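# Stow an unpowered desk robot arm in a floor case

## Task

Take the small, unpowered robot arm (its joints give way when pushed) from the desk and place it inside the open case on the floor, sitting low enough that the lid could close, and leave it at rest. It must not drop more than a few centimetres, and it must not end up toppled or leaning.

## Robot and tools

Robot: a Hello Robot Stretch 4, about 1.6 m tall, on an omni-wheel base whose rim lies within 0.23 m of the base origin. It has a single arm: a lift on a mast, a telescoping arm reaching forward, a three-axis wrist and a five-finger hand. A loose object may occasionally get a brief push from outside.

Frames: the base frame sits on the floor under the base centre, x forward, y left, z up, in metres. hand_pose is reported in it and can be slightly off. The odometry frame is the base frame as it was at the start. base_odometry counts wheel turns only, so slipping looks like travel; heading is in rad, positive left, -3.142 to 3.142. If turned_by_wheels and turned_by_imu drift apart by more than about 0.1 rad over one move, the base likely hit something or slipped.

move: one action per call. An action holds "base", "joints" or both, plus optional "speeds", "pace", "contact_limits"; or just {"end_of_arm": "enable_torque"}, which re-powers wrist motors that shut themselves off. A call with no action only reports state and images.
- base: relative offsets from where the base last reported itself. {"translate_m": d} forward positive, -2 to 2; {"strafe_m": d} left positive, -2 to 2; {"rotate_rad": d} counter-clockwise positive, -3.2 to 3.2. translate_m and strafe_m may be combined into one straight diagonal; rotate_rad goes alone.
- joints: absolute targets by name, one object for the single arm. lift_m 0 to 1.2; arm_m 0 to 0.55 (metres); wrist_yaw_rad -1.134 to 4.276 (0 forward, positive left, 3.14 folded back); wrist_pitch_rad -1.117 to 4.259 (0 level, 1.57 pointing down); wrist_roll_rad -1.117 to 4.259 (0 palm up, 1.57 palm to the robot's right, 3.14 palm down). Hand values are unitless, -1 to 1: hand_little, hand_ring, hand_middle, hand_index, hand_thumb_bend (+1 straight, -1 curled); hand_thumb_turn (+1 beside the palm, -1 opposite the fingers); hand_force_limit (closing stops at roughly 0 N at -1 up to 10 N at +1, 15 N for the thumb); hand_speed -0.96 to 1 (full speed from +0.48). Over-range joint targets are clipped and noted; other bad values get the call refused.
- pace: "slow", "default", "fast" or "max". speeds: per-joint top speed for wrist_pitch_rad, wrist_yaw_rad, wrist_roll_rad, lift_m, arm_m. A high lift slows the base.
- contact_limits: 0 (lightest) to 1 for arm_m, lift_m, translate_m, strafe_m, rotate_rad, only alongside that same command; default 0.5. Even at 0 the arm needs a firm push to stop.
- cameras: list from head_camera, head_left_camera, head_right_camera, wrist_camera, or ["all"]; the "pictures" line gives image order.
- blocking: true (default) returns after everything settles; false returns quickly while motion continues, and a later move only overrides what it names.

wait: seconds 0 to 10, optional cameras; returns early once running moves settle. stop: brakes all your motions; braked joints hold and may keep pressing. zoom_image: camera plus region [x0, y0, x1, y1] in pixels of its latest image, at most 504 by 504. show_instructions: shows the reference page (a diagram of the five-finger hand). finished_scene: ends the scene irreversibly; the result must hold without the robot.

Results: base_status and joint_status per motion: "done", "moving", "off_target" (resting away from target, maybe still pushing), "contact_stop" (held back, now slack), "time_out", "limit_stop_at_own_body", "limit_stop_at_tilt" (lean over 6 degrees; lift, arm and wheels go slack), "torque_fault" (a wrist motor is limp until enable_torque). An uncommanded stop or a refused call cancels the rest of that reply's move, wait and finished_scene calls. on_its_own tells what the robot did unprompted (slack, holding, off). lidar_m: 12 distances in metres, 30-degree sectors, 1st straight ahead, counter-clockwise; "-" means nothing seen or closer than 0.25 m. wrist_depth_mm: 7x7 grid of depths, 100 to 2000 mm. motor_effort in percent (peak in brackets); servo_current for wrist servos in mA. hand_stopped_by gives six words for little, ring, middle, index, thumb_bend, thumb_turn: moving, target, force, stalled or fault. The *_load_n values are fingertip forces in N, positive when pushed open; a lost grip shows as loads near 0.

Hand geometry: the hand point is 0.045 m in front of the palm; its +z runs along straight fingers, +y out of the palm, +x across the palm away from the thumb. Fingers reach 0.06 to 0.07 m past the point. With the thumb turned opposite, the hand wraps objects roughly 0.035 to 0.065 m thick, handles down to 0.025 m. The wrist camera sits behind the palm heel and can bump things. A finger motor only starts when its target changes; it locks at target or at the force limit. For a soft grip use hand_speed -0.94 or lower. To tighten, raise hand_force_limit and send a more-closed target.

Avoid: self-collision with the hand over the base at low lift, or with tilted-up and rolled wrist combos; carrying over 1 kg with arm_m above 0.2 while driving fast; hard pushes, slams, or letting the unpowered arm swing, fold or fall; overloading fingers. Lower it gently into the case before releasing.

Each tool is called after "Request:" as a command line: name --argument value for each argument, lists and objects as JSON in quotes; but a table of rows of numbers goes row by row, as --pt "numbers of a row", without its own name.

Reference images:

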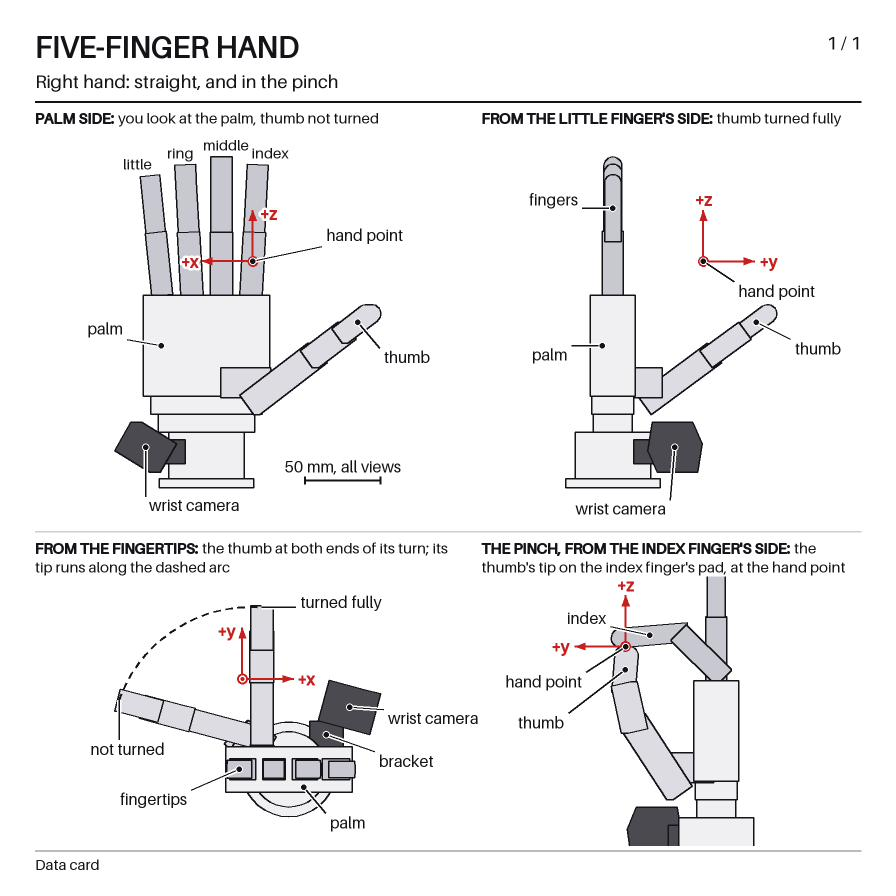

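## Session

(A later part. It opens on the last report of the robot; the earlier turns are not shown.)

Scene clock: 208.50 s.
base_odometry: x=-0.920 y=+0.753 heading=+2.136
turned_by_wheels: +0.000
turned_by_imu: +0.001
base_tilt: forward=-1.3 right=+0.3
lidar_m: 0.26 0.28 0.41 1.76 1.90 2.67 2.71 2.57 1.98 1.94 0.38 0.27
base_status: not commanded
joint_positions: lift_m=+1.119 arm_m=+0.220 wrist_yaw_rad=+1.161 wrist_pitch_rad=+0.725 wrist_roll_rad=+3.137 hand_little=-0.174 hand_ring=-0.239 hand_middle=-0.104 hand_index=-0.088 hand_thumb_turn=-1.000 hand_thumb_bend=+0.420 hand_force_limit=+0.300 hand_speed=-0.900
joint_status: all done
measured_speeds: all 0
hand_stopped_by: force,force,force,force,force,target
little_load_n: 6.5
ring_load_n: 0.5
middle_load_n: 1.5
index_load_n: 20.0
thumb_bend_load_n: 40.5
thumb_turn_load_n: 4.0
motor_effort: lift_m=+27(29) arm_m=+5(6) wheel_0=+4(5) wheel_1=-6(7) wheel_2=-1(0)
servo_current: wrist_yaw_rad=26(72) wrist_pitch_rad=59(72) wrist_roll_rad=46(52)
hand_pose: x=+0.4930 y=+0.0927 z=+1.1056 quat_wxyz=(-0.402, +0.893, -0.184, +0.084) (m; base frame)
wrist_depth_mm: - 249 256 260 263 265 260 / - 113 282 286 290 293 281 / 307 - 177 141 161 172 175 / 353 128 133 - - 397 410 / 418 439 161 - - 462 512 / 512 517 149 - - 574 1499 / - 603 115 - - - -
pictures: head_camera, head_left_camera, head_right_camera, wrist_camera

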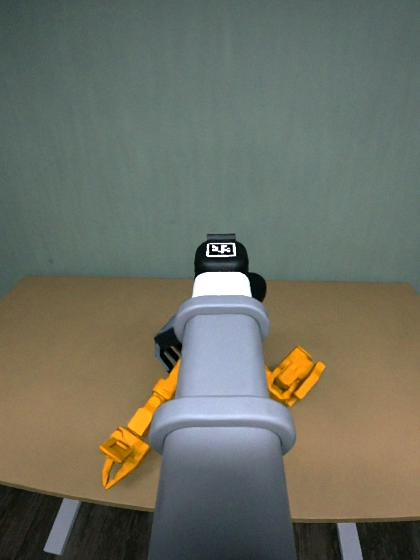

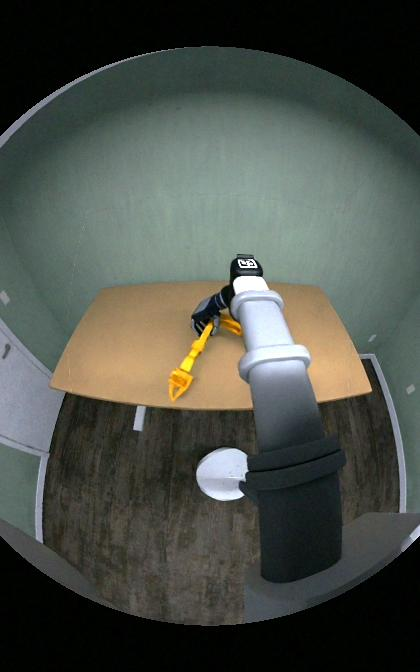

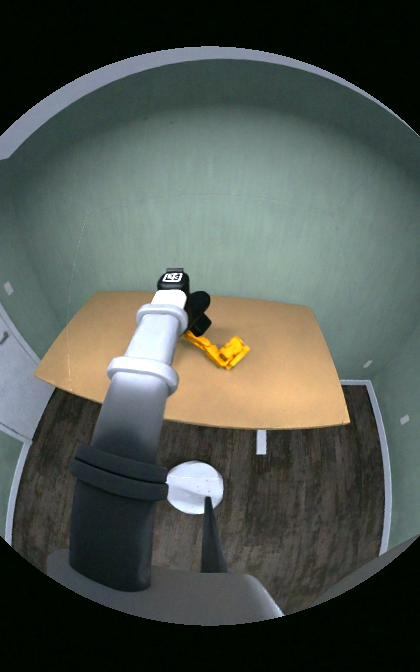

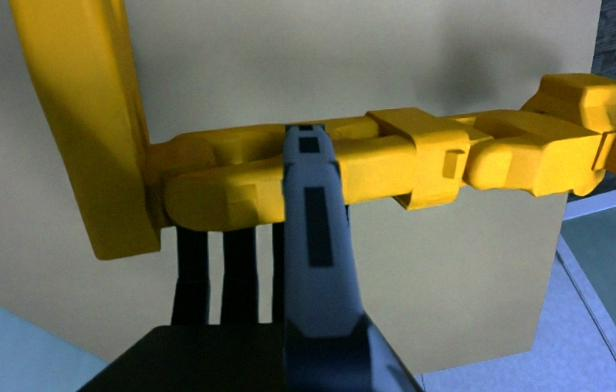

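Request:
move --base '{"translate_m": -0.38}' --pace "slow" --cameras '["head_camera", "wrist_camera"]'

Request:
move --joints '{"wrist_yaw_rad": 1.571}' --speeds '{"wrist_yaw_rad": 0.3}' --cameras '["head_camera", "wrist_camera", "head_left_camera"]'

Scene clock: 219.20 s.
move: done
base_odometry: x=-0.717 y=+0.432 heading=+2.136
turned_by_wheels: +0.000
turned_by_imu: +0.003
base_tilt: forward=-1.2 right=+0.2
lidar_m: 0.42 0.34 0.98 1.79 1.94 2.26 2.41 2.52 1.96 1.91 0.88 0.46
base_status: done
joint_positions: lift_m=+1.119 arm_m=+0.220 wrist_yaw_rad=+1.161 wrist_pitch_rad=+0.725 wrist_roll_rad=+3.137 hand_little=-0.174 hand_ring=-0.239 hand_middle=-0.104 hand_index=-0.088 hand_thumb_turn=-1.000 hand_thumb_bend=+0.420 hand_force_limit=+0.300 hand_speed=-0.900
joint_status: not commanded
measured_speeds: all 0
hand_stopped_by: force,force,force,force,force,target
little_load_n: 6.5
ring_load_n: 0.5
middle_load_n: 1.5
index_load_n: 20.0
thumb_bend_load_n: 40.5
thumb_turn_load_n: 3.5
motor_effort: lift_m=+27(27) arm_m=+5(6) wheel_0=-5(13) wheel_1=-7(10) wheel_2=+6(11)
servo_current: wrist_yaw_rad=39(65) wrist_pitch_rad=65(72) wrist_roll_rad=46(59)
hand_pose: x=+0.4930 y=+0.0927 z=+1.1056 quat_wxyz=(-0.402, +0.893, -0.184, +0.084) (m; base frame)
wrist_depth_mm: - - 1182 1182 1229 1182 1229 / - - 1308 1336 1336 1336 1336 / 307 - 177 136 162 173 175 / 355 129 133 - 168 1756 1808 / 418 442 162 - - 1863 - / 517 521 149 - - 1618 - / 668 603 116 - - 1537 -
pictures: head_camera, wrist_camera

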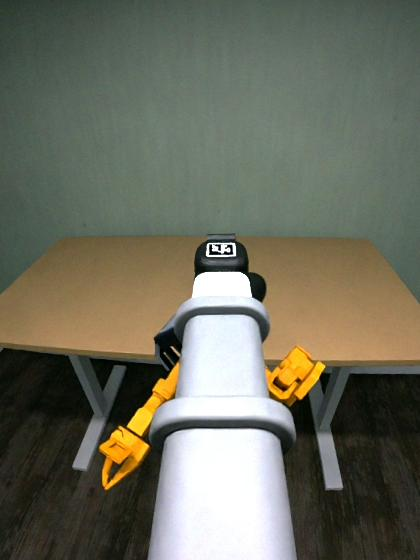

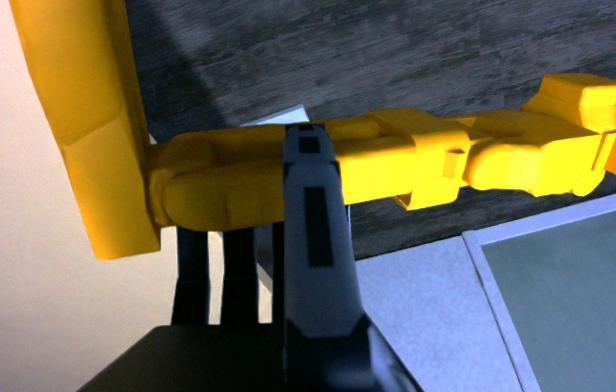

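Scene clock: 221.00 s.
move: done
base_odometry: x=-0.717 y=+0.432 heading=+2.136
turned_by_wheels: +0.000
turned_by_imu: +0.001
base_tilt: forward=-1.3 right=+0.1
lidar_m: 0.48 0.25 0.96 1.78 1.94 2.27 2.46 2.51 1.96 1.90 0.87 0.66
base_status: not commanded
joint_positions: lift_m=+1.119 arm_m=+0.220 wrist_yaw_rad=+1.570 wrist_pitch_rad=+0.725 wrist_roll_rad=+3.137 hand_little=-0.174 hand_ring=-0.239 hand_middle=-0.104 hand_index=-0.088 hand_thumb_turn=-1.000 hand_thumb_bend=+0.420 hand_force_limit=+0.300 hand_speed=-0.900
joint_status: all done
measured_speeds: all 0
hand_stopped_by: force,force,force,force,force,target
little_load_n: 6.5
ring_load_n: 0.5
middle_load_n: 1.5
index_load_n: 20.0
thumb_bend_load_n: 41.5
thumb_turn_load_n: 4.0
motor_effort: lift_m=+27(27) arm_m=+6(6) wheel_0=-5(6) wheel_1=-6(7) wheel_2=+6(6)
servo_current: wrist_yaw_rad=39(65) wrist_pitch_rad=52(72) wrist_roll_rad=46(52)
hand_pose: x=+0.4477 y=+0.1257 z=+1.1056 quat_wxyz=(-0.410, +0.912, +0.002, +0.001) (m; base frame)
wrist_depth_mm: - - 1182 1205 1229 1205 1205 / - - 1308 1308 1336 1336 1336 / 309 - 177 141 161 173 175 / 357 129 133 - 167 1808 1808 / 421 442 162 - - - - / 517 521 149 - - - - / 634 609 116 - - - -
pictures: head_camera, head_left_camera, wrist_camera

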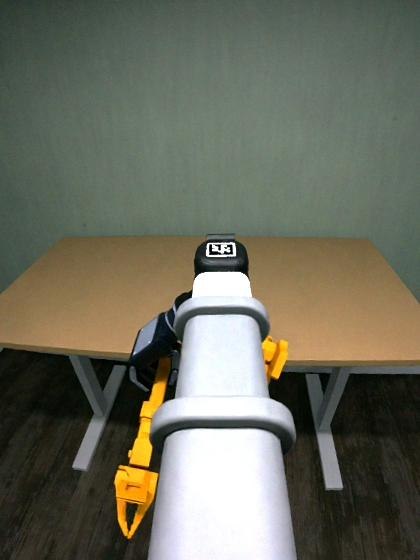

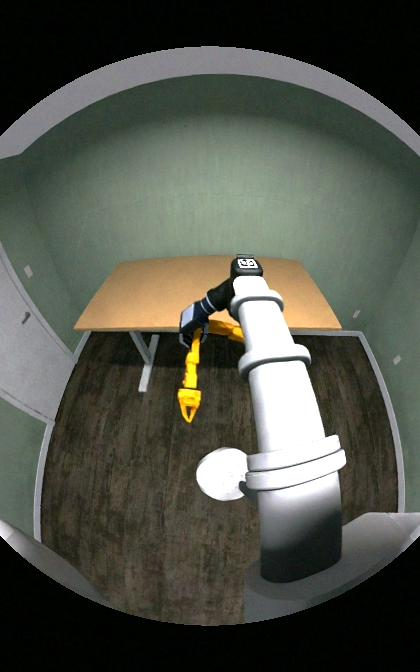

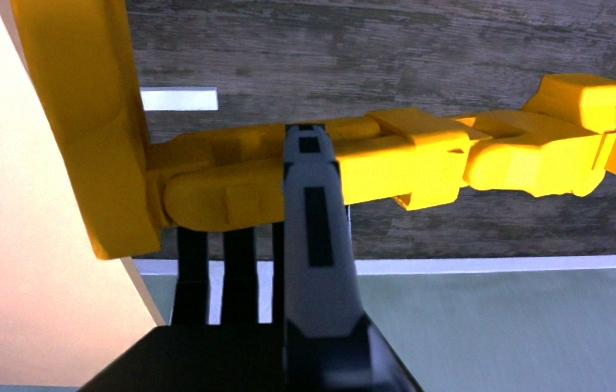

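Request:
move --joints '{"lift_m": 0.983}' --pace "slow"

Request:
move --base '{"translate_m": 0.08}' --pace "slow" --contact_limits '{"translate_m": 0.5}' --cameras '["head_camera", "head_right_camera", "wrist_camera"]'

Scene clock: 227.03 s.
move: done
base_odometry: x=-0.717 y=+0.432 heading=+2.136
turned_by_wheels: +0.000
turned_by_imu: +0.002
base_tilt: forward=-1.3 right=+0.1
lidar_m: 0.48 0.25 0.98 1.80 1.94 2.27 2.44 2.53 1.95 1.89 0.85 0.66
base_status: not commanded
joint_positions: lift_m=+0.983 arm_m=+0.220 wrist_yaw_rad=+1.570 wrist_pitch_rad=+0.725 wrist_roll_rad=+3.137 hand_little=-0.174 hand_ring=-0.239 hand_middle=-0.104 hand_index=-0.088 hand_thumb_turn=-1.000 hand_thumb_bend=+0.420 hand_force_limit=+0.300 hand_speed=-0.900
joint_status: all done
measured_speeds: all 0
hand_stopped_by: force,force,force,force,force,target
little_load_n: 7.0
ring_load_n: 0.5
middle_load_n: 1.0
index_load_n: 20.0
thumb_bend_load_n: 40.5
thumb_turn_load_n: 3.5
motor_effort: lift_m=+16(25) arm_m=+5(6) wheel_0=-5(5) wheel_1=-6(7) wheel_2=+6(6)
servo_current: wrist_yaw_rad=7(59) wrist_pitch_rad=59(72) wrist_roll_rad=39(59)
hand_pose: x=+0.4477 y=+0.1257 z=+0.9695 quat_wxyz=(-0.410, +0.912, +0.002, +0.001) (m; base frame)
wrist_depth_mm: - - 1042 1060 1078 1078 1098 / - - 1182 1182 1205 1182 1160 / 1281 - 174 141 162 173 174 / 1397 128 133 - 167 1576 1661 / - 1756 162 - - 1921 1863 / 287 - 150 - - - - / 322 - 116 - - - -
pictures: none

Scene clock: 229.10 s.
move: done
base_odometry: x=-0.759 y=+0.500 heading=+2.136
turned_by_wheels: +0.001
turned_by_imu: +0.002
base_tilt: forward=-1.3 right=+0.2
lidar_m: 0.46 0.25 0.85 1.77 1.92 2.44 2.55 2.55 1.94 1.91 0.76 0.50
base_status: done
joint_positions: lift_m=+0.983 arm_m=+0.220 wrist_yaw_rad=+1.570 wrist_pitch_rad=+0.725 wrist_roll_rad=+3.138 hand_little=-0.174 hand_ring=-0.239 hand_middle=-0.104 hand_index=-0.087 hand_thumb_turn=-1.000 hand_thumb_bend=+0.420 hand_force_limit=+0.300 hand_speed=-0.900
joint_status: not commanded
measured_speeds: all 0
hand_stopped_by: force,force,force,force,force,target
little_load_n: 5.0
ring_load_n: 0.0
middle_load_n: 1.0
index_load_n: 23.0
thumb_bend_load_n: 42.0
thumb_turn_load_n: 7.0
motor_effort: lift_m=+16(17) arm_m=+6(6) wheel_0=+8(12) wheel_1=+7(11) wheel_2=-5(11)
servo_current: wrist_yaw_rad=26(65) wrist_pitch_rad=59(65) wrist_roll_rad=46(52)
contact_limits: translate_m 0.5
hand_pose: x=+0.4477 y=+0.1257 z=+0.9695 quat_wxyz=(-0.410, +0.912, +0.001, +0.001) (m; base frame)
wrist_depth_mm: 991 - 1042 1042 1098 1098 1098 / 1098 107 1160 1182 1182 1229 1205 / 163 - 173 140 163 174 176 / 180 127 134 - 168 1618 1661 / 207 1661 162 - - 1863 - / 244 258 149 - - - - / 315 286 116 - - - -
pictures: head_camera, head_right_camera, wrist_camera

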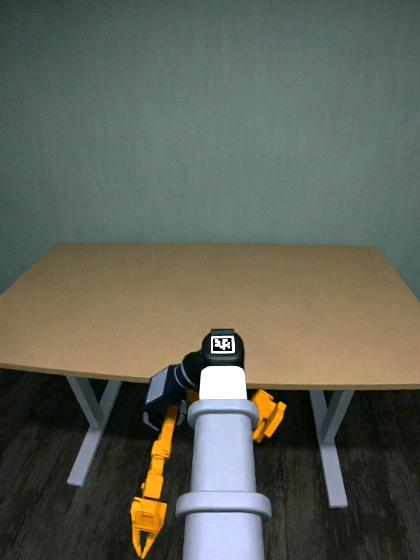

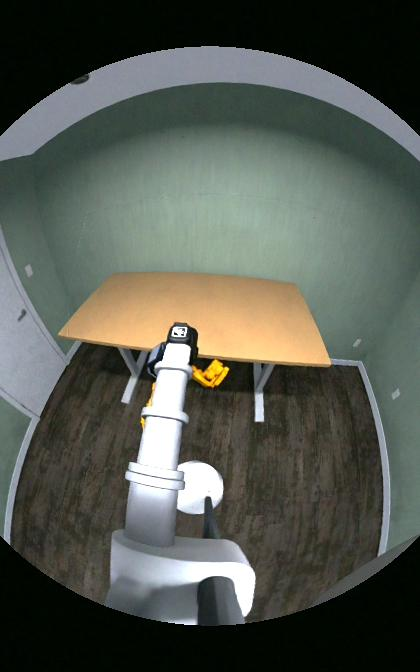

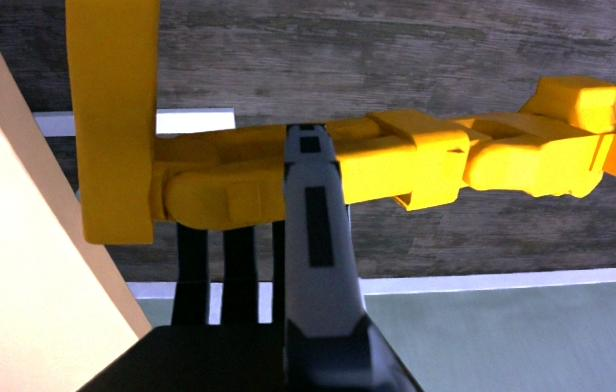

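Request:
move --base '{"translate_m": 0.06}' --pace "slow" --contact_limits '{"translate_m": 0.5}' --cameras '["head_camera", "head_right_camera", "wrist_camera"]'

Scene clock: 231.33 s.
move: done
base_odometry: x=-0.791 y=+0.550 heading=+2.137
turned_by_wheels: +0.000
turned_by_imu: +0.001
base_tilt: forward=-1.2 right=+0.2
lidar_m: 0.36 0.34 0.80 1.77 1.92 2.39 2.51 2.54 1.95 1.92 0.69 0.52
base_status: done
joint_positions: lift_m=+0.983 arm_m=+0.220 wrist_yaw_rad=+1.571 wrist_pitch_rad=+0.720 wrist_roll_rad=+3.141 hand_little=-0.174 hand_ring=-0.238 hand_middle=-0.103 hand_index=-0.067 hand_thumb_turn=-0.999 hand_thumb_bend=+0.425 hand_force_limit=+0.300 hand_speed=-0.900
joint_status: not commanded
measured_speeds: all 0
hand_stopped_by: force,force,force,force,force,target
little_load_n: 3.5
ring_load_n: 7.0
middle_load_n: 4.5
index_load_n: 7.0
thumb_bend_load_n: 35.0
thumb_turn_load_n: 12.0
motor_effort: lift_m=+18(19) arm_m=+5(6) wheel_0=+2(17) wheel_1=+5(14) wheel_2=-3(11)
servo_current: wrist_yaw_rad=46(78) wrist_pitch_rad=39(65) wrist_roll_rad=33(46)
contact_limits: translate_m 0.5
hand_pose: x=+0.4474 y=+0.1269 z=+0.9700 quat_wxyz=(-0.413, +0.911, +0.001, +0.000) (m; base frame)
wrist_depth_mm: 118 131 122 - 1060 1060 1098 / 132 132 109 - 274 1160 1205 / 149 143 106 122 315 1366 1366 / 170 173 104 - - 1576 1618 / 203 206 162 - - 1921 1983 / 248 250 150 - - - - / 322 290 116 - - - -
pictures: head_camera, head_right_camera, wrist_camera

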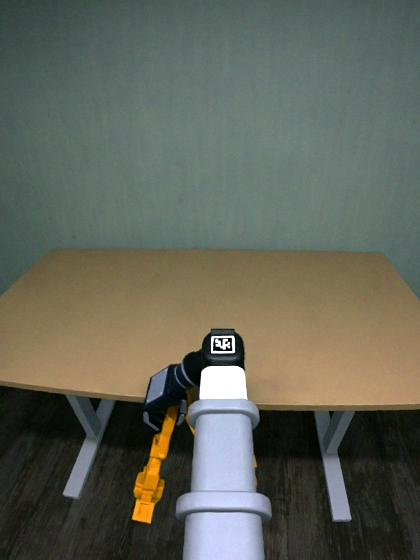

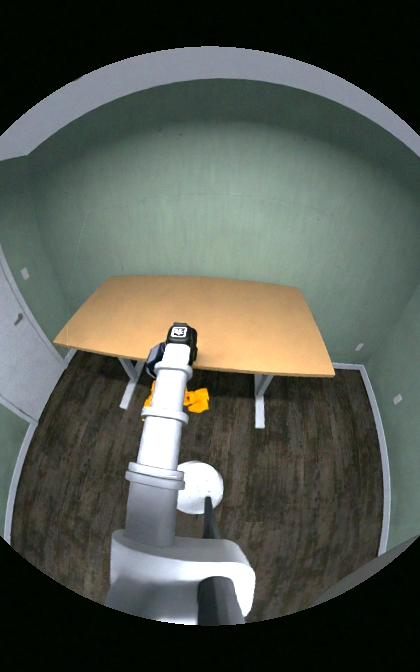

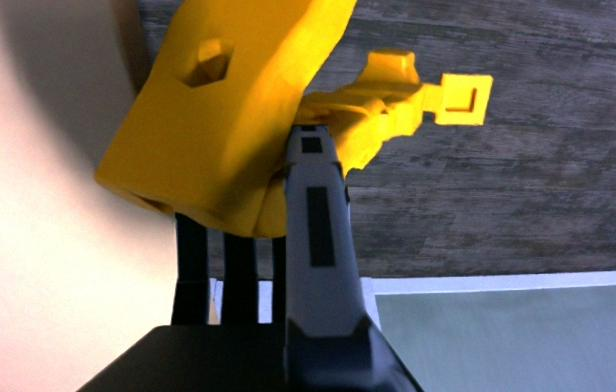

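Request:
zoom_image --camera "head_right_camera" --region '[120, 340, 240, 440]'

Request:
zoom_image --camera "wrist_camera" --region '[60, 0, 500, 392]'

Request:
zoom_image --camera "head_camera" --region '[100, 380, 300, 540]'

Scaled by 4.200 from the camera's 420x672 image, which has a finer 600x960 frame.

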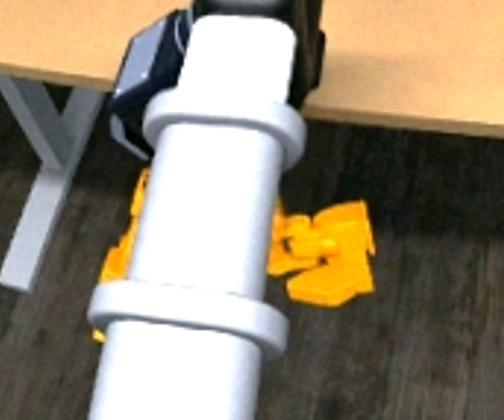

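Scaled by 1.145.

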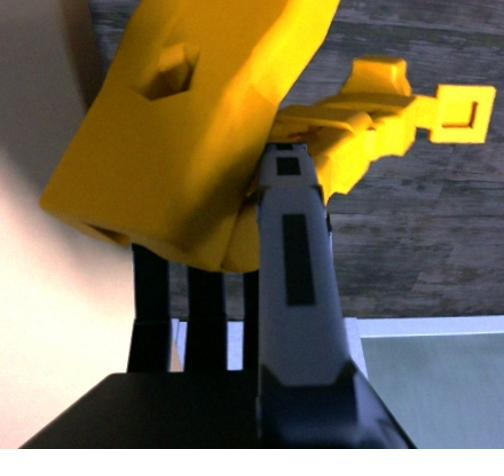

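Scaled by 2.520 from the camera's 420x560 image, which has a finer 1200x1600 frame.

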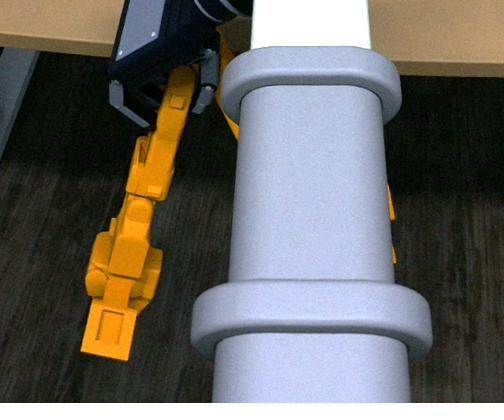

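Request:
move --base '{"translate_m": -0.12}' --pace "slow" --cameras '["head_right_camera", "wrist_camera"]'

Scene clock: 237.40 s.
move: done
base_odometry: x=-0.727 y=+0.449 heading=+2.136
turned_by_wheels: -0.001
turned_by_imu: +0.001
base_tilt: forward=-1.3 right=+0.2
lidar_m: 0.36 0.34 0.96 1.78 1.94 2.31 2.46 2.54 1.95 1.92 0.86 0.62
base_status: done
joint_positions: lift_m=+0.983 arm_m=+0.220 wrist_yaw_rad=+1.571 wrist_pitch_rad=+0.720 wrist_roll_rad=+3.141 hand_little=-0.174 hand_ring=-0.238 hand_middle=-0.103 hand_index=-0.067 hand_thumb_turn=-0.999 hand_thumb_bend=+0.425 hand_force_limit=+0.300 hand_speed=-0.900
joint_status: not commanded
measured_speeds: all 0
hand_stopped_by: force,force,force,force,force,target
little_load_n: 2.5
ring_load_n: 7.0
middle_load_n: 4.5
index_load_n: 7.5
thumb_bend_load_n: 35.0
thumb_turn_load_n: 12.5
motor_effort: lift_m=+18(19) arm_m=+5(5) wheel_0=-6(13) wheel_1=-8(10) wheel_2=+3(11)
servo_current: wrist_yaw_rad=46(65) wrist_pitch_rad=46(52) wrist_roll_rad=46(52)
hand_pose: x=+0.4474 y=+0.1269 z=+0.9700 quat_wxyz=(-0.413, +0.911, +0.001, +0.000) (m; base frame)
wrist_depth_mm: 1008 1008 123 - 1060 1098 1118 / 1098 1118 109 - 273 1138 1205 / 1281 114 106 122 319 1366 1397 / - 1499 104 - - 1576 1576 / - 1756 162 - - 1863 1921 / 273 - 149 - - - - / 325 330 116 - - - -
pictures: head_right_camera, wrist_camera

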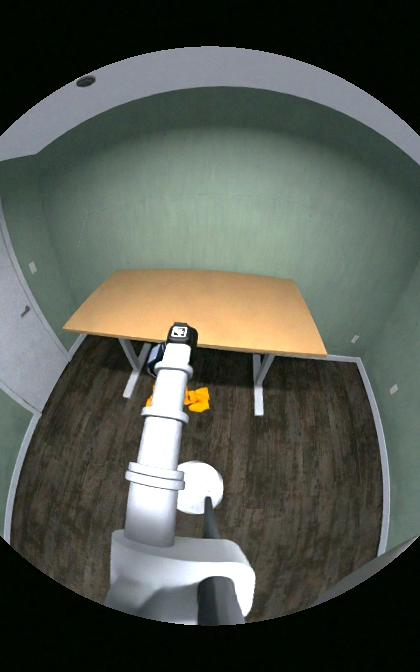

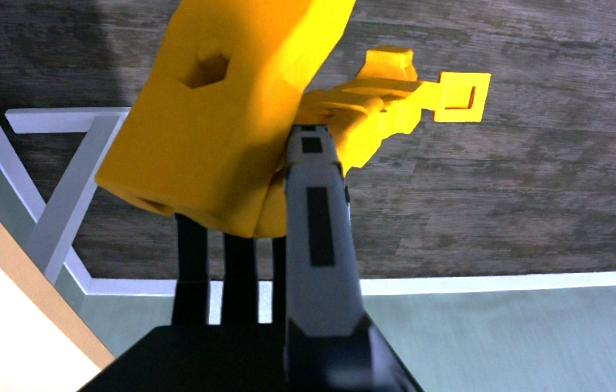

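Request:
move --joints '{"lift_m": 1.16, "wrist_pitch_rad": 0.467, "wrist_roll_rad": 3.71}' --speeds '{"wrist_pitch_rad": 0.3, "wrist_roll_rad": 0.5, "lift_m": 0.12}' --cameras '["head_camera", "head_left_camera", "wrist_camera"]'

Scene clock: 242.47 s.
move: done
base_odometry: x=-0.727 y=+0.449 heading=+2.136
turned_by_wheels: +0.000
turned_by_imu: +0.002
base_tilt: forward=-1.3 right=+0.1
lidar_m: 0.25 0.25 0.36 1.77 1.93 2.28 2.46 2.52 1.95 1.92 0.85 0.64
base_status: not commanded
joint_positions: lift_m=+1.159 arm_m=+0.220 wrist_yaw_rad=+1.571 wrist_pitch_rad=+0.484 wrist_roll_rad=+3.700 hand_little=-0.174 hand_ring=-0.238 hand_middle=-0.103 hand_index=-0.067 hand_thumb_turn=-0.999 hand_thumb_bend=+0.425 hand_force_limit=+0.300 hand_speed=-0.900
joint_status: all done
measured_speeds: all 0
hand_stopped_by: force,force,force,force,force,target
little_load_n: 5.5
ring_load_n: 6.0
middle_load_n: 4.5
index_load_n: 5.0
thumb_bend_load_n: 35.5
thumb_turn_load_n: 12.5
motor_effort: lift_m=+27(29) arm_m=+5(5) wheel_0=-5(6) wheel_1=-8(8) wheel_2=+3(4)
servo_current: wrist_yaw_rad=33(65) wrist_pitch_rad=98(143) wrist_roll_rad=59(111)
hand_pose: x=+0.4201 y=+0.1798 z=+1.2038 quat_wxyz=(-0.497, +0.823, -0.236, -0.143) (m; base frame)
wrist_depth_mm: 1060 1138 123 - 1921 - - / 1118 1255 108 - 270 - - / 1336 1397 106 135 - - - / 424 1576 - - - - - / 439 544 162 - - - - / 512 621 150 - - - - / 615 676 116 - - - -
pictures: head_camera, head_left_camera, wrist_camera

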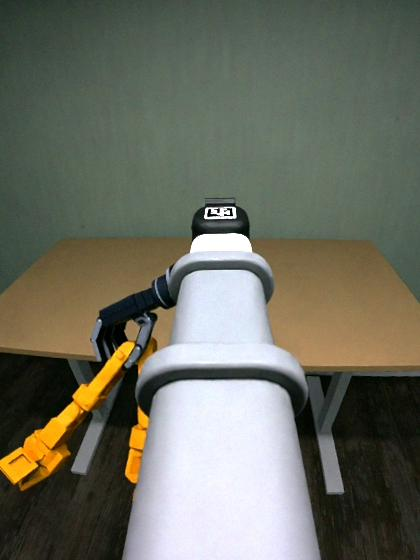

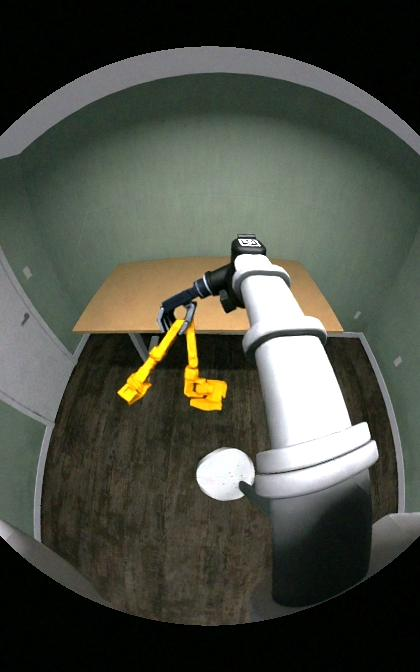

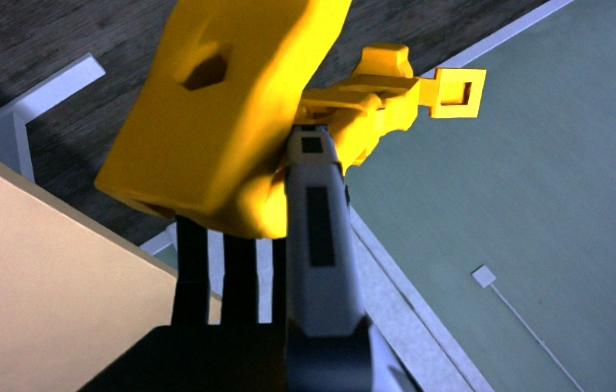

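Request:
zoom_image --camera "head_left_camera" --region '[80, 260, 260, 430]'

Request:
zoom_image --camera "head_camera" --region '[0, 260, 200, 500]'

Scaled by 2.800 from the camera's 420x672 image, which has a finer 600x960 frame.

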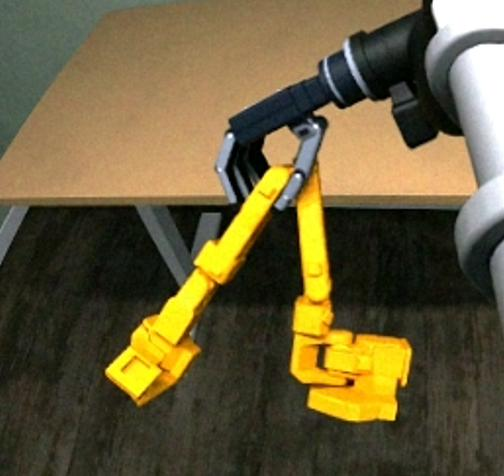

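Scaled by 2.100 from the camera's 420x560 image, which has a finer 1200x1600 frame.

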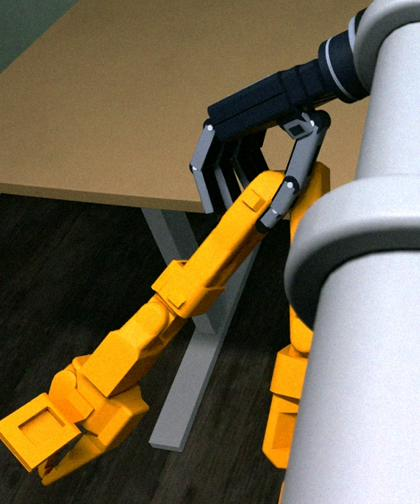

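Request:
move --joints '{"lift_m": 1.19, "wrist_pitch_rad": 0.6, "wrist_roll_rad": 4.0}' --speeds '{"wrist_pitch_rad": 0.3, "wrist_roll_rad": 0.4, "lift_m": 0.12}' --cameras '["head_camera", "head_left_camera", "wrist_camera"]'

Request:
zoom_image --camera "head_left_camera" --region '[80, 260, 260, 430]'

Scene clock: 253.00 s.
move: done
base_odometry: x=-0.727 y=+0.449 heading=+2.136
turned_by_wheels: +0.000
turned_by_imu: +0.002
base_tilt: forward=-1.2 right=+0.2
lidar_m: 0.25 0.25 0.37 1.78 1.93 2.29 2.47 2.53 1.93 1.92 0.85 0.65
base_status: not commanded
joint_positions: lift_m=+1.189 arm_m=+0.220 wrist_yaw_rad=+1.571 wrist_pitch_rad=+0.606 wrist_roll_rad=+3.989 hand_little=-0.174 hand_ring=-0.238 hand_middle=-0.103 hand_index=-0.067 hand_thumb_turn=-0.999 hand_thumb_bend=+0.425 hand_force_limit=+0.300 hand_speed=-0.900
joint_status: all done
measured_speeds: all 0
hand_stopped_by: force,force,force,force,force,target
little_load_n: 7.0
ring_load_n: 5.0
middle_load_n: 4.5
index_load_n: 4.5
thumb_bend_load_n: 36.0
thumb_turn_load_n: 13.5
motor_effort: lift_m=+27(30) arm_m=+5(5) wheel_0=-5(6) wheel_1=-8(8) wheel_2=+4(4)
servo_current: wrist_yaw_rad=33(72) wrist_pitch_rad=46(98) wrist_roll_rad=65(111)
hand_pose: x=+0.4126 y=+0.1725 z=+1.2278 quat_wxyz=(-0.423, +0.808, -0.364, -0.191) (m; base frame)
wrist_depth_mm: 1042 1138 123 - - - - / 1098 1182 108 - 270 - - / 1182 1255 106 124 315 - - / 1205 1366 - - - - - / 1336 1537 163 - - - - / 407 496 150 - - 1576 - / 442 488 115 - - - 1336
pictures: head_camera, head_left_camera, wrist_camera

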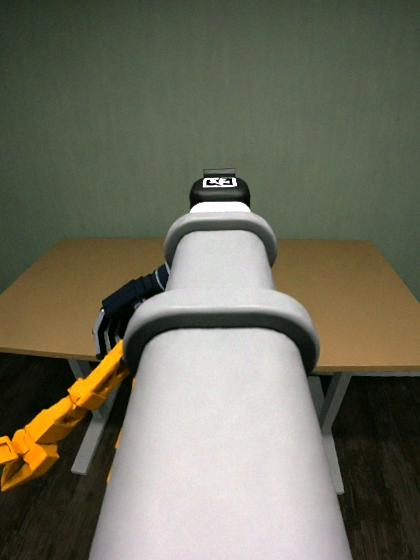

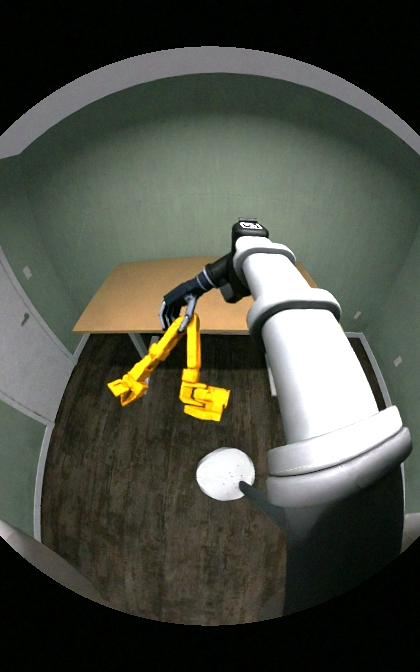

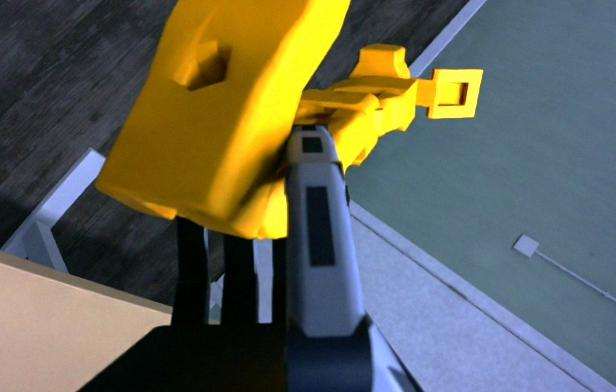

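Scaled by 2.800 from the camera's 420x672 image, which has a finer 600x960 frame.

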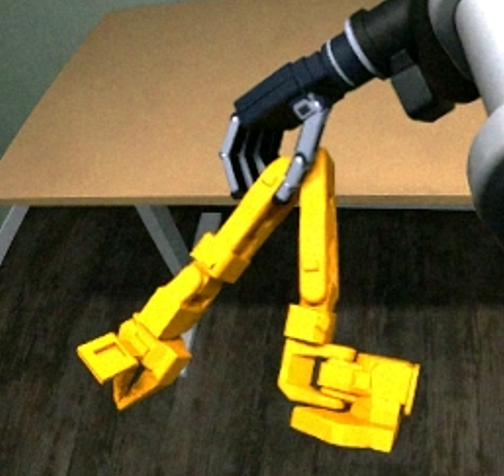

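Request:
move --base '{"translate_m": 0.3}' --joints '{"arm_m": 0.42}' --pace "slow"

Request:
move --joints '{"lift_m": 1.06}' --pace "slow" --contact_limits '{"lift_m": 0.2}' --cameras '["head_camera", "head_left_camera", "wrist_camera"]'

Request:
zoom_image --camera "head_left_camera" --region '[100, 240, 280, 410]'

Scene clock: 258.00 s.
move: done
base_odometry: x=-0.888 y=+0.702 heading=+2.137
turned_by_wheels: +0.001
turned_by_imu: +0.003
base_tilt: forward=-1.3 right=+0.2
lidar_m: 0.31 0.34 0.51 1.75 1.92 2.59 2.67 2.57 1.98 1.95 0.43 0.35
base_status: done
joint_positions: lift_m=+1.189 arm_m=+0.420 wrist_yaw_rad=+1.571 wrist_pitch_rad=+0.606 wrist_roll_rad=+3.989 hand_little=-0.174 hand_ring=-0.238 hand_middle=-0.103 hand_index=-0.067 hand_thumb_turn=-0.999 hand_thumb_bend=+0.425 hand_force_limit=+0.300 hand_speed=-0.900
joint_status: all done
measured_speeds: all 0
hand_stopped_by: force,force,force,force,force,target
little_load_n: 7.0
ring_load_n: 5.0
middle_load_n: 5.0
index_load_n: 4.5
thumb_bend_load_n: 36.0
thumb_turn_load_n: 14.0
motor_effort: lift_m=+27(27) arm_m=+5(7) wheel_0=+6(15) wheel_1=+8(10) wheel_2=-6(11)
servo_current: wrist_yaw_rad=13(65) wrist_pitch_rad=46(59) wrist_roll_rad=59(72)
hand_pose: x=+0.6125 y=+0.1725 z=+1.2278 quat_wxyz=(-0.423, +0.808, -0.364, -0.191) (m; base frame)
wrist_depth_mm: 279 312 123 - - - - / 300 329 108 - 270 - - / 322 343 106 121 768 - - / 343 377 - - - 1661 1576 / 373 439 162 - - - - / 402 480 150 - - - - / 439 484 116 - - - -
pictures: none

Scene clock: 259.90 s.
move: done
base_odometry: x=-0.888 y=+0.702 heading=+2.137
turned_by_wheels: +0.000
turned_by_imu: +0.001
base_tilt: forward=-1.3 right=+0.1
lidar_m: 0.31 0.34 0.50 1.76 1.89 2.60 2.68 2.57 2.00 1.94 0.45 0.32
base_status: not commanded
joint_positions: lift_m=+1.060 arm_m=+0.420 wrist_yaw_rad=+1.571 wrist_pitch_rad=+0.606 wrist_roll_rad=+3.996 hand_little=-0.174 hand_ring=-0.238 hand_middle=-0.103 hand_index=-0.067 hand_thumb_turn=-0.999 hand_thumb_bend=+0.425 hand_force_limit=+0.300 hand_speed=-0.900
joint_status: all done
measured_speeds: all 0
hand_stopped_by: force,force,force,force,force,target
little_load_n: 0.0
ring_load_n: 12.5
middle_load_n: 5.5
index_load_n: 8.0
thumb_bend_load_n: 26.5
thumb_turn_load_n: 14.5
motor_effort: lift_m=+14(26) arm_m=+6(6) wheel_0=+6(7) wheel_1=+8(8) wheel_2=-6(7)
servo_current: wrist_yaw_rad=39(65) wrist_pitch_rad=46(59) wrist_roll_rad=46(72)
contact_limits: lift_m 0.2
hand_pose: x=+0.6124 y=+0.1728 z=+1.0991 quat_wxyz=(-0.422, +0.806, -0.367, -0.192) (m; base frame)
wrist_depth_mm: 181 206 120 - 387 - - / 191 213 121 - 263 310 - / 209 221 107 121 496 - - / 220 243 101 - 634 1576 1537 / 240 285 - - - - - / 258 306 149 - - - - / 282 309 115 - - - -
pictures: head_camera, head_left_camera, wrist_camera

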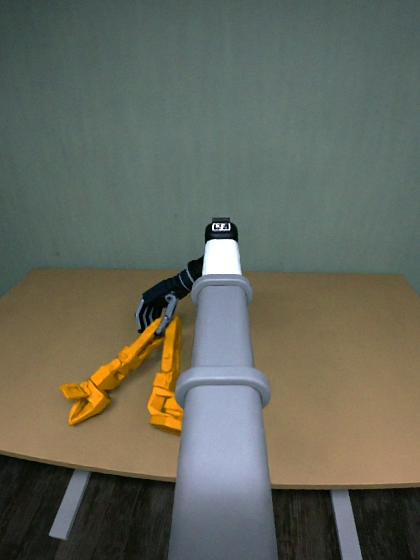

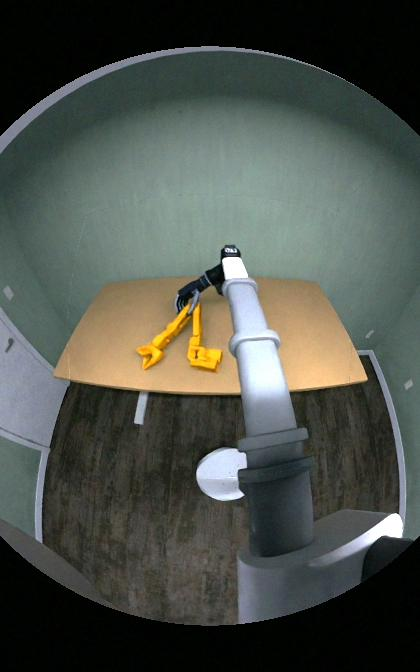

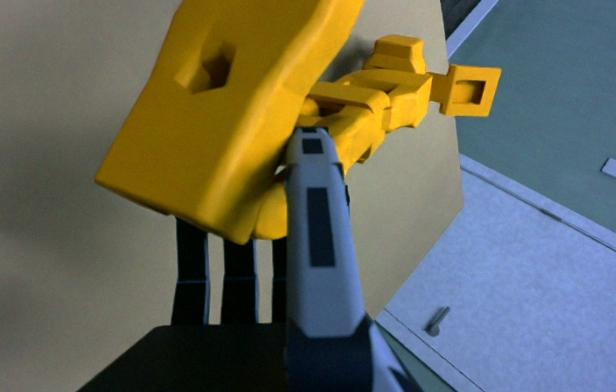

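Scaled by 2.800 from the camera's 420x672 image, which has a finer 600x960 frame.

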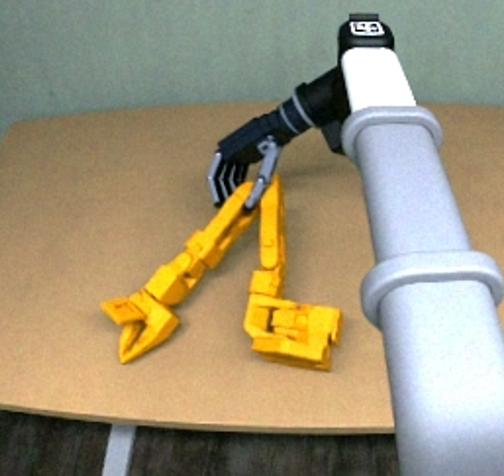

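Request:
move --joints '{"lift_m": 1.035, "wrist_roll_rad": 4.2}' --speeds '{"lift_m": 0.04, "wrist_roll_rad": 0.3}' --contact_limits '{"lift_m": 0.2}' --cameras '["head_camera", "head_left_camera", "wrist_camera"]'

Request:
zoom_image --camera "head_left_camera" --region '[100, 240, 280, 410]'

Scene clock: 262.47 s.
move: done
base_odometry: x=-0.888 y=+0.702 heading=+2.137
turned_by_wheels: +0.000
turned_by_imu: +0.001
base_tilt: forward=-1.3 right=+0.2
lidar_m: 0.32 0.34 0.51 1.76 1.90 2.59 2.69 2.56 1.98 1.93 0.43 0.34
base_status: not commanded
joint_positions: lift_m=+1.035 arm_m=+0.420 wrist_yaw_rad=+1.571 wrist_pitch_rad=+0.606 wrist_roll_rad=+4.189 hand_little=-0.174 hand_ring=-0.238 hand_middle=-0.103 hand_index=-0.068 hand_thumb_turn=-0.999 hand_thumb_bend=+0.425 hand_force_limit=+0.300 hand_speed=-0.900
joint_status: all done
measured_speeds: all 0
hand_stopped_by: force,force,force,force,force,target
little_load_n: 6.0
ring_load_n: 10.0
middle_load_n: 3.5
index_load_n: 1.5
thumb_bend_load_n: 31.5
thumb_turn_load_n: 17.5
motor_effort: lift_m=+16(16) arm_m=+5(6) wheel_0=+6(7) wheel_1=+8(8) wheel_2=-5(6)
servo_current: wrist_yaw_rad=7(52) wrist_pitch_rad=52(52) wrist_roll_rad=59(78)
contact_limits: lift_m 0.2
hand_pose: x=+0.6105 y=+0.1801 z=+1.0846 quat_wxyz=(-0.402, +0.767, -0.443, -0.232) (m; base frame)
wrist_depth_mm: 167 190 122 - 394 - - / 175 195 121 - 271 314 - / 185 202 107 123 517 1618 - / 195 206 - - 640 - - / 204 243 162 - - - - / 216 257 149 - - - - / 228 251 116 - - - -
pictures: head_camera, head_left_camera, wrist_camera

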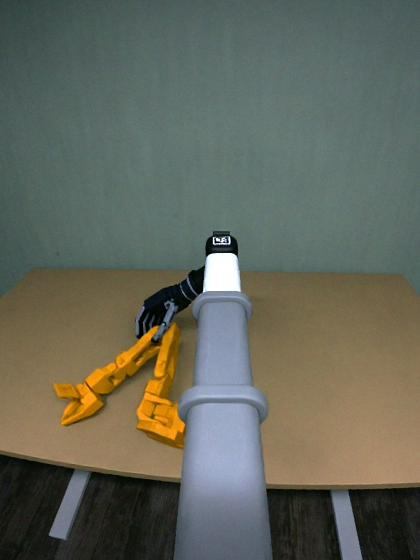

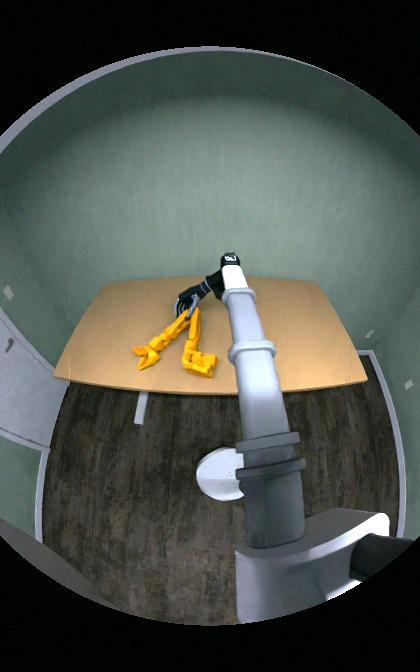

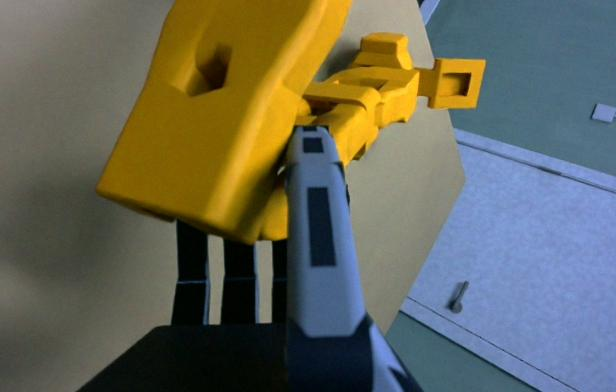

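Scaled by 2.800 from the camera's 420x672 image, which has a finer 600x960 frame.

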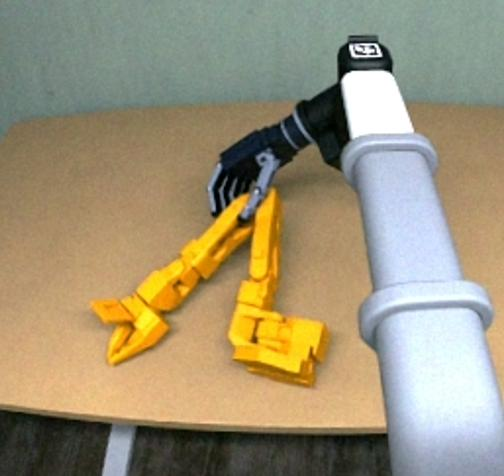

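Request:
move --joints '{"lift_m": 1.005}' --speeds '{"lift_m": 0.04}' --contact_limits '{"lift_m": 0.2}' --cameras '["head_left_camera", "wrist_camera"]'

Request:
zoom_image --camera "head_left_camera" --region '[100, 240, 280, 410]'

Scene clock: 264.20 s.
move: done
base_odometry: x=-0.888 y=+0.702 heading=+2.137
turned_by_wheels: +0.000
turned_by_imu: +0.001
base_tilt: forward=-1.3 right=+0.1
lidar_m: 0.32 0.34 0.50 1.76 1.91 2.62 2.72 2.55 1.98 1.94 0.45 0.34
base_status: not commanded
joint_positions: lift_m=+1.005 arm_m=+0.420 wrist_yaw_rad=+1.571 wrist_pitch_rad=+0.606 wrist_roll_rad=+4.196 hand_little=-0.174 hand_ring=-0.238 hand_middle=-0.103 hand_index=-0.068 hand_thumb_turn=-0.999 hand_thumb_bend=+0.425 hand_force_limit=+0.300 hand_speed=-0.900
joint_status: all done
measured_speeds: all 0
hand_stopped_by: force,force,force,force,force,target
little_load_n: 0.0
ring_load_n: 13.0
middle_load_n: 6.5
index_load_n: 4.5
thumb_bend_load_n: 26.0
thumb_turn_load_n: 17.0
motor_effort: lift_m=+15(16) arm_m=+5(6) wheel_0=+6(7) wheel_1=+8(8) wheel_2=-6(6)
servo_current: wrist_yaw_rad=20(72) wrist_pitch_rad=39(52) wrist_roll_rad=52(65)
contact_limits: lift_m 0.2
hand_pose: x=+0.6105 y=+0.1804 z=+1.0551 quat_wxyz=(-0.401, +0.766, -0.445, -0.233) (m; base frame)
wrist_depth_mm: 144 167 121 - 351 - - / 151 169 120 - 257 301 - / 157 173 108 121 455 634 - / 167 185 - - 554 683 - / 176 210 162 - - - - / 184 221 150 - - - - / 196 216 115 - - - -
pictures: head_left_camera, wrist_camera

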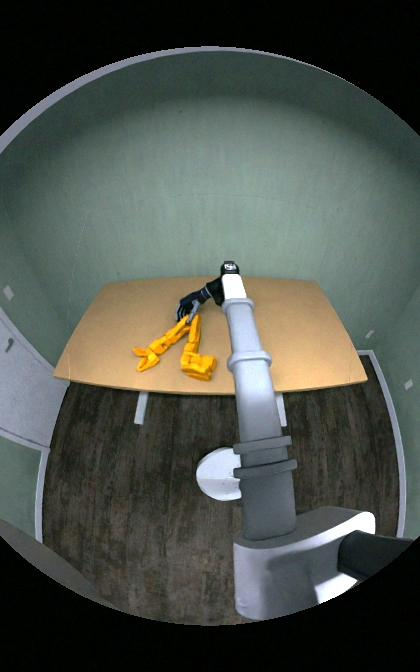

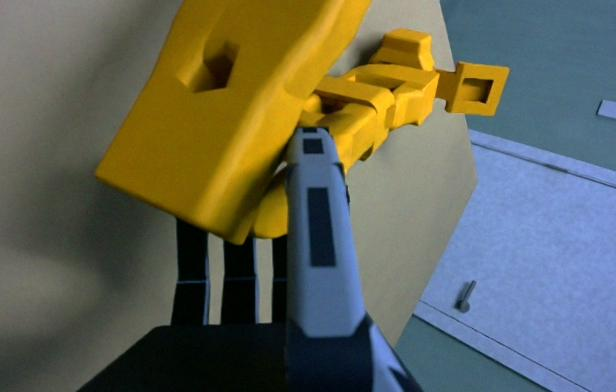

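Scaled by 2.800 from the camera's 420x672 image, which has a finer 600x960 frame.

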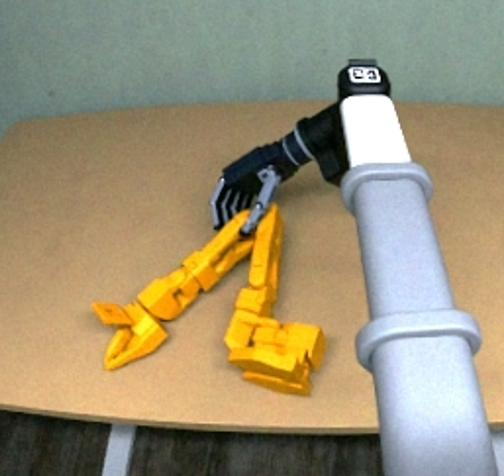

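Request:
move --joints '{"lift_m": 0.987}' --speeds '{"lift_m": 0.04}' --contact_limits '{"lift_m": 0.15}' --cameras '["head_left_camera", "wrist_camera"]'

Request:
zoom_image --camera "head_left_camera" --region '[100, 240, 280, 410]'

Scene clock: 265.70 s.
move: done
base_odometry: x=-0.888 y=+0.702 heading=+2.137
turned_by_wheels: +0.000
turned_by_imu: +0.001
base_tilt: forward=-1.3 right=+0.1
lidar_m: 0.31 0.35 0.51 1.75 1.91 2.61 2.72 2.54 1.98 1.95 0.44 0.34
base_status: not commanded
joint_positions: lift_m=+0.987 arm_m=+0.420 wrist_yaw_rad=+1.571 wrist_pitch_rad=+0.606 wrist_roll_rad=+4.196 hand_little=-0.174 hand_ring=-0.237 hand_middle=-0.103 hand_index=-0.068 hand_thumb_turn=-0.999 hand_thumb_bend=+0.425 hand_force_limit=+0.300 hand_speed=-0.900
joint_status: all done
measured_speeds: all 0
hand_stopped_by: force,force,force,force,force,target
little_load_n: 0.0
ring_load_n: 14.5
middle_load_n: 4.5
index_load_n: 4.5
thumb_bend_load_n: 27.0
thumb_turn_load_n: 11.5
motor_effort: lift_m=+14(15) arm_m=+5(6) wheel_0=+6(7) wheel_1=+7(8) wheel_2=-6(6)
servo_current: wrist_yaw_rad=39(52) wrist_pitch_rad=39(52) wrist_roll_rad=39(52)
contact_limits: lift_m 0.15
hand_pose: x=+0.6105 y=+0.1804 z=+1.0371 quat_wxyz=(-0.401, +0.766, -0.445, -0.234) (m; base frame)
wrist_depth_mm: 131 149 121 - 310 - - / 137 153 - - 249 285 - / 144 - 107 120 424 564 - / 150 171 109 - 500 647 - / 160 191 162 - - - - / 169 200 149 - - - - / 177 195 116 - - - -
pictures: head_left_camera, wrist_camera

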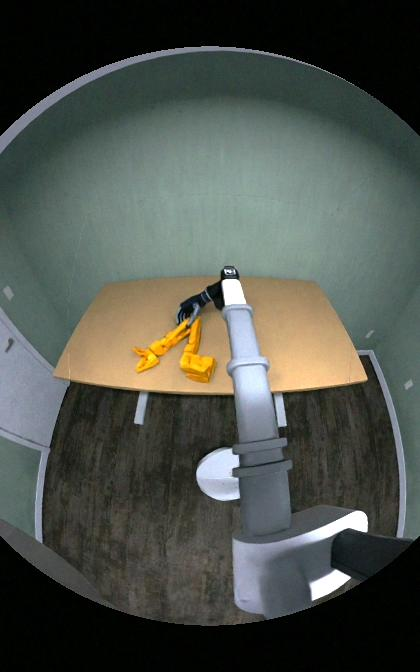

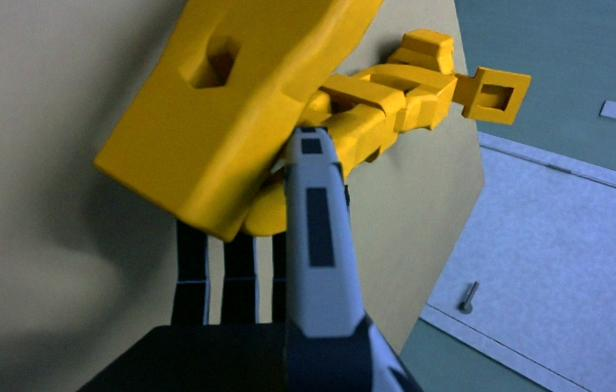

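Scaled by 2.800 from the camera's 420x672 image, which has a finer 600x960 frame.

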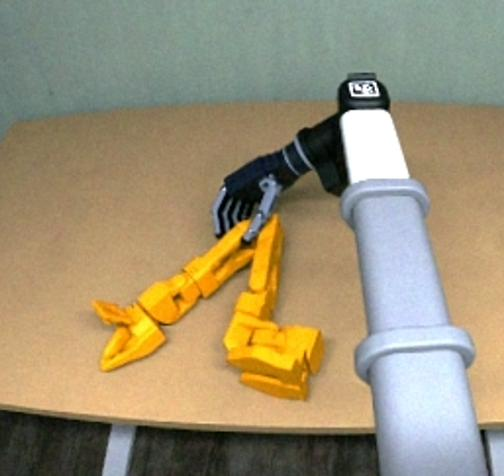

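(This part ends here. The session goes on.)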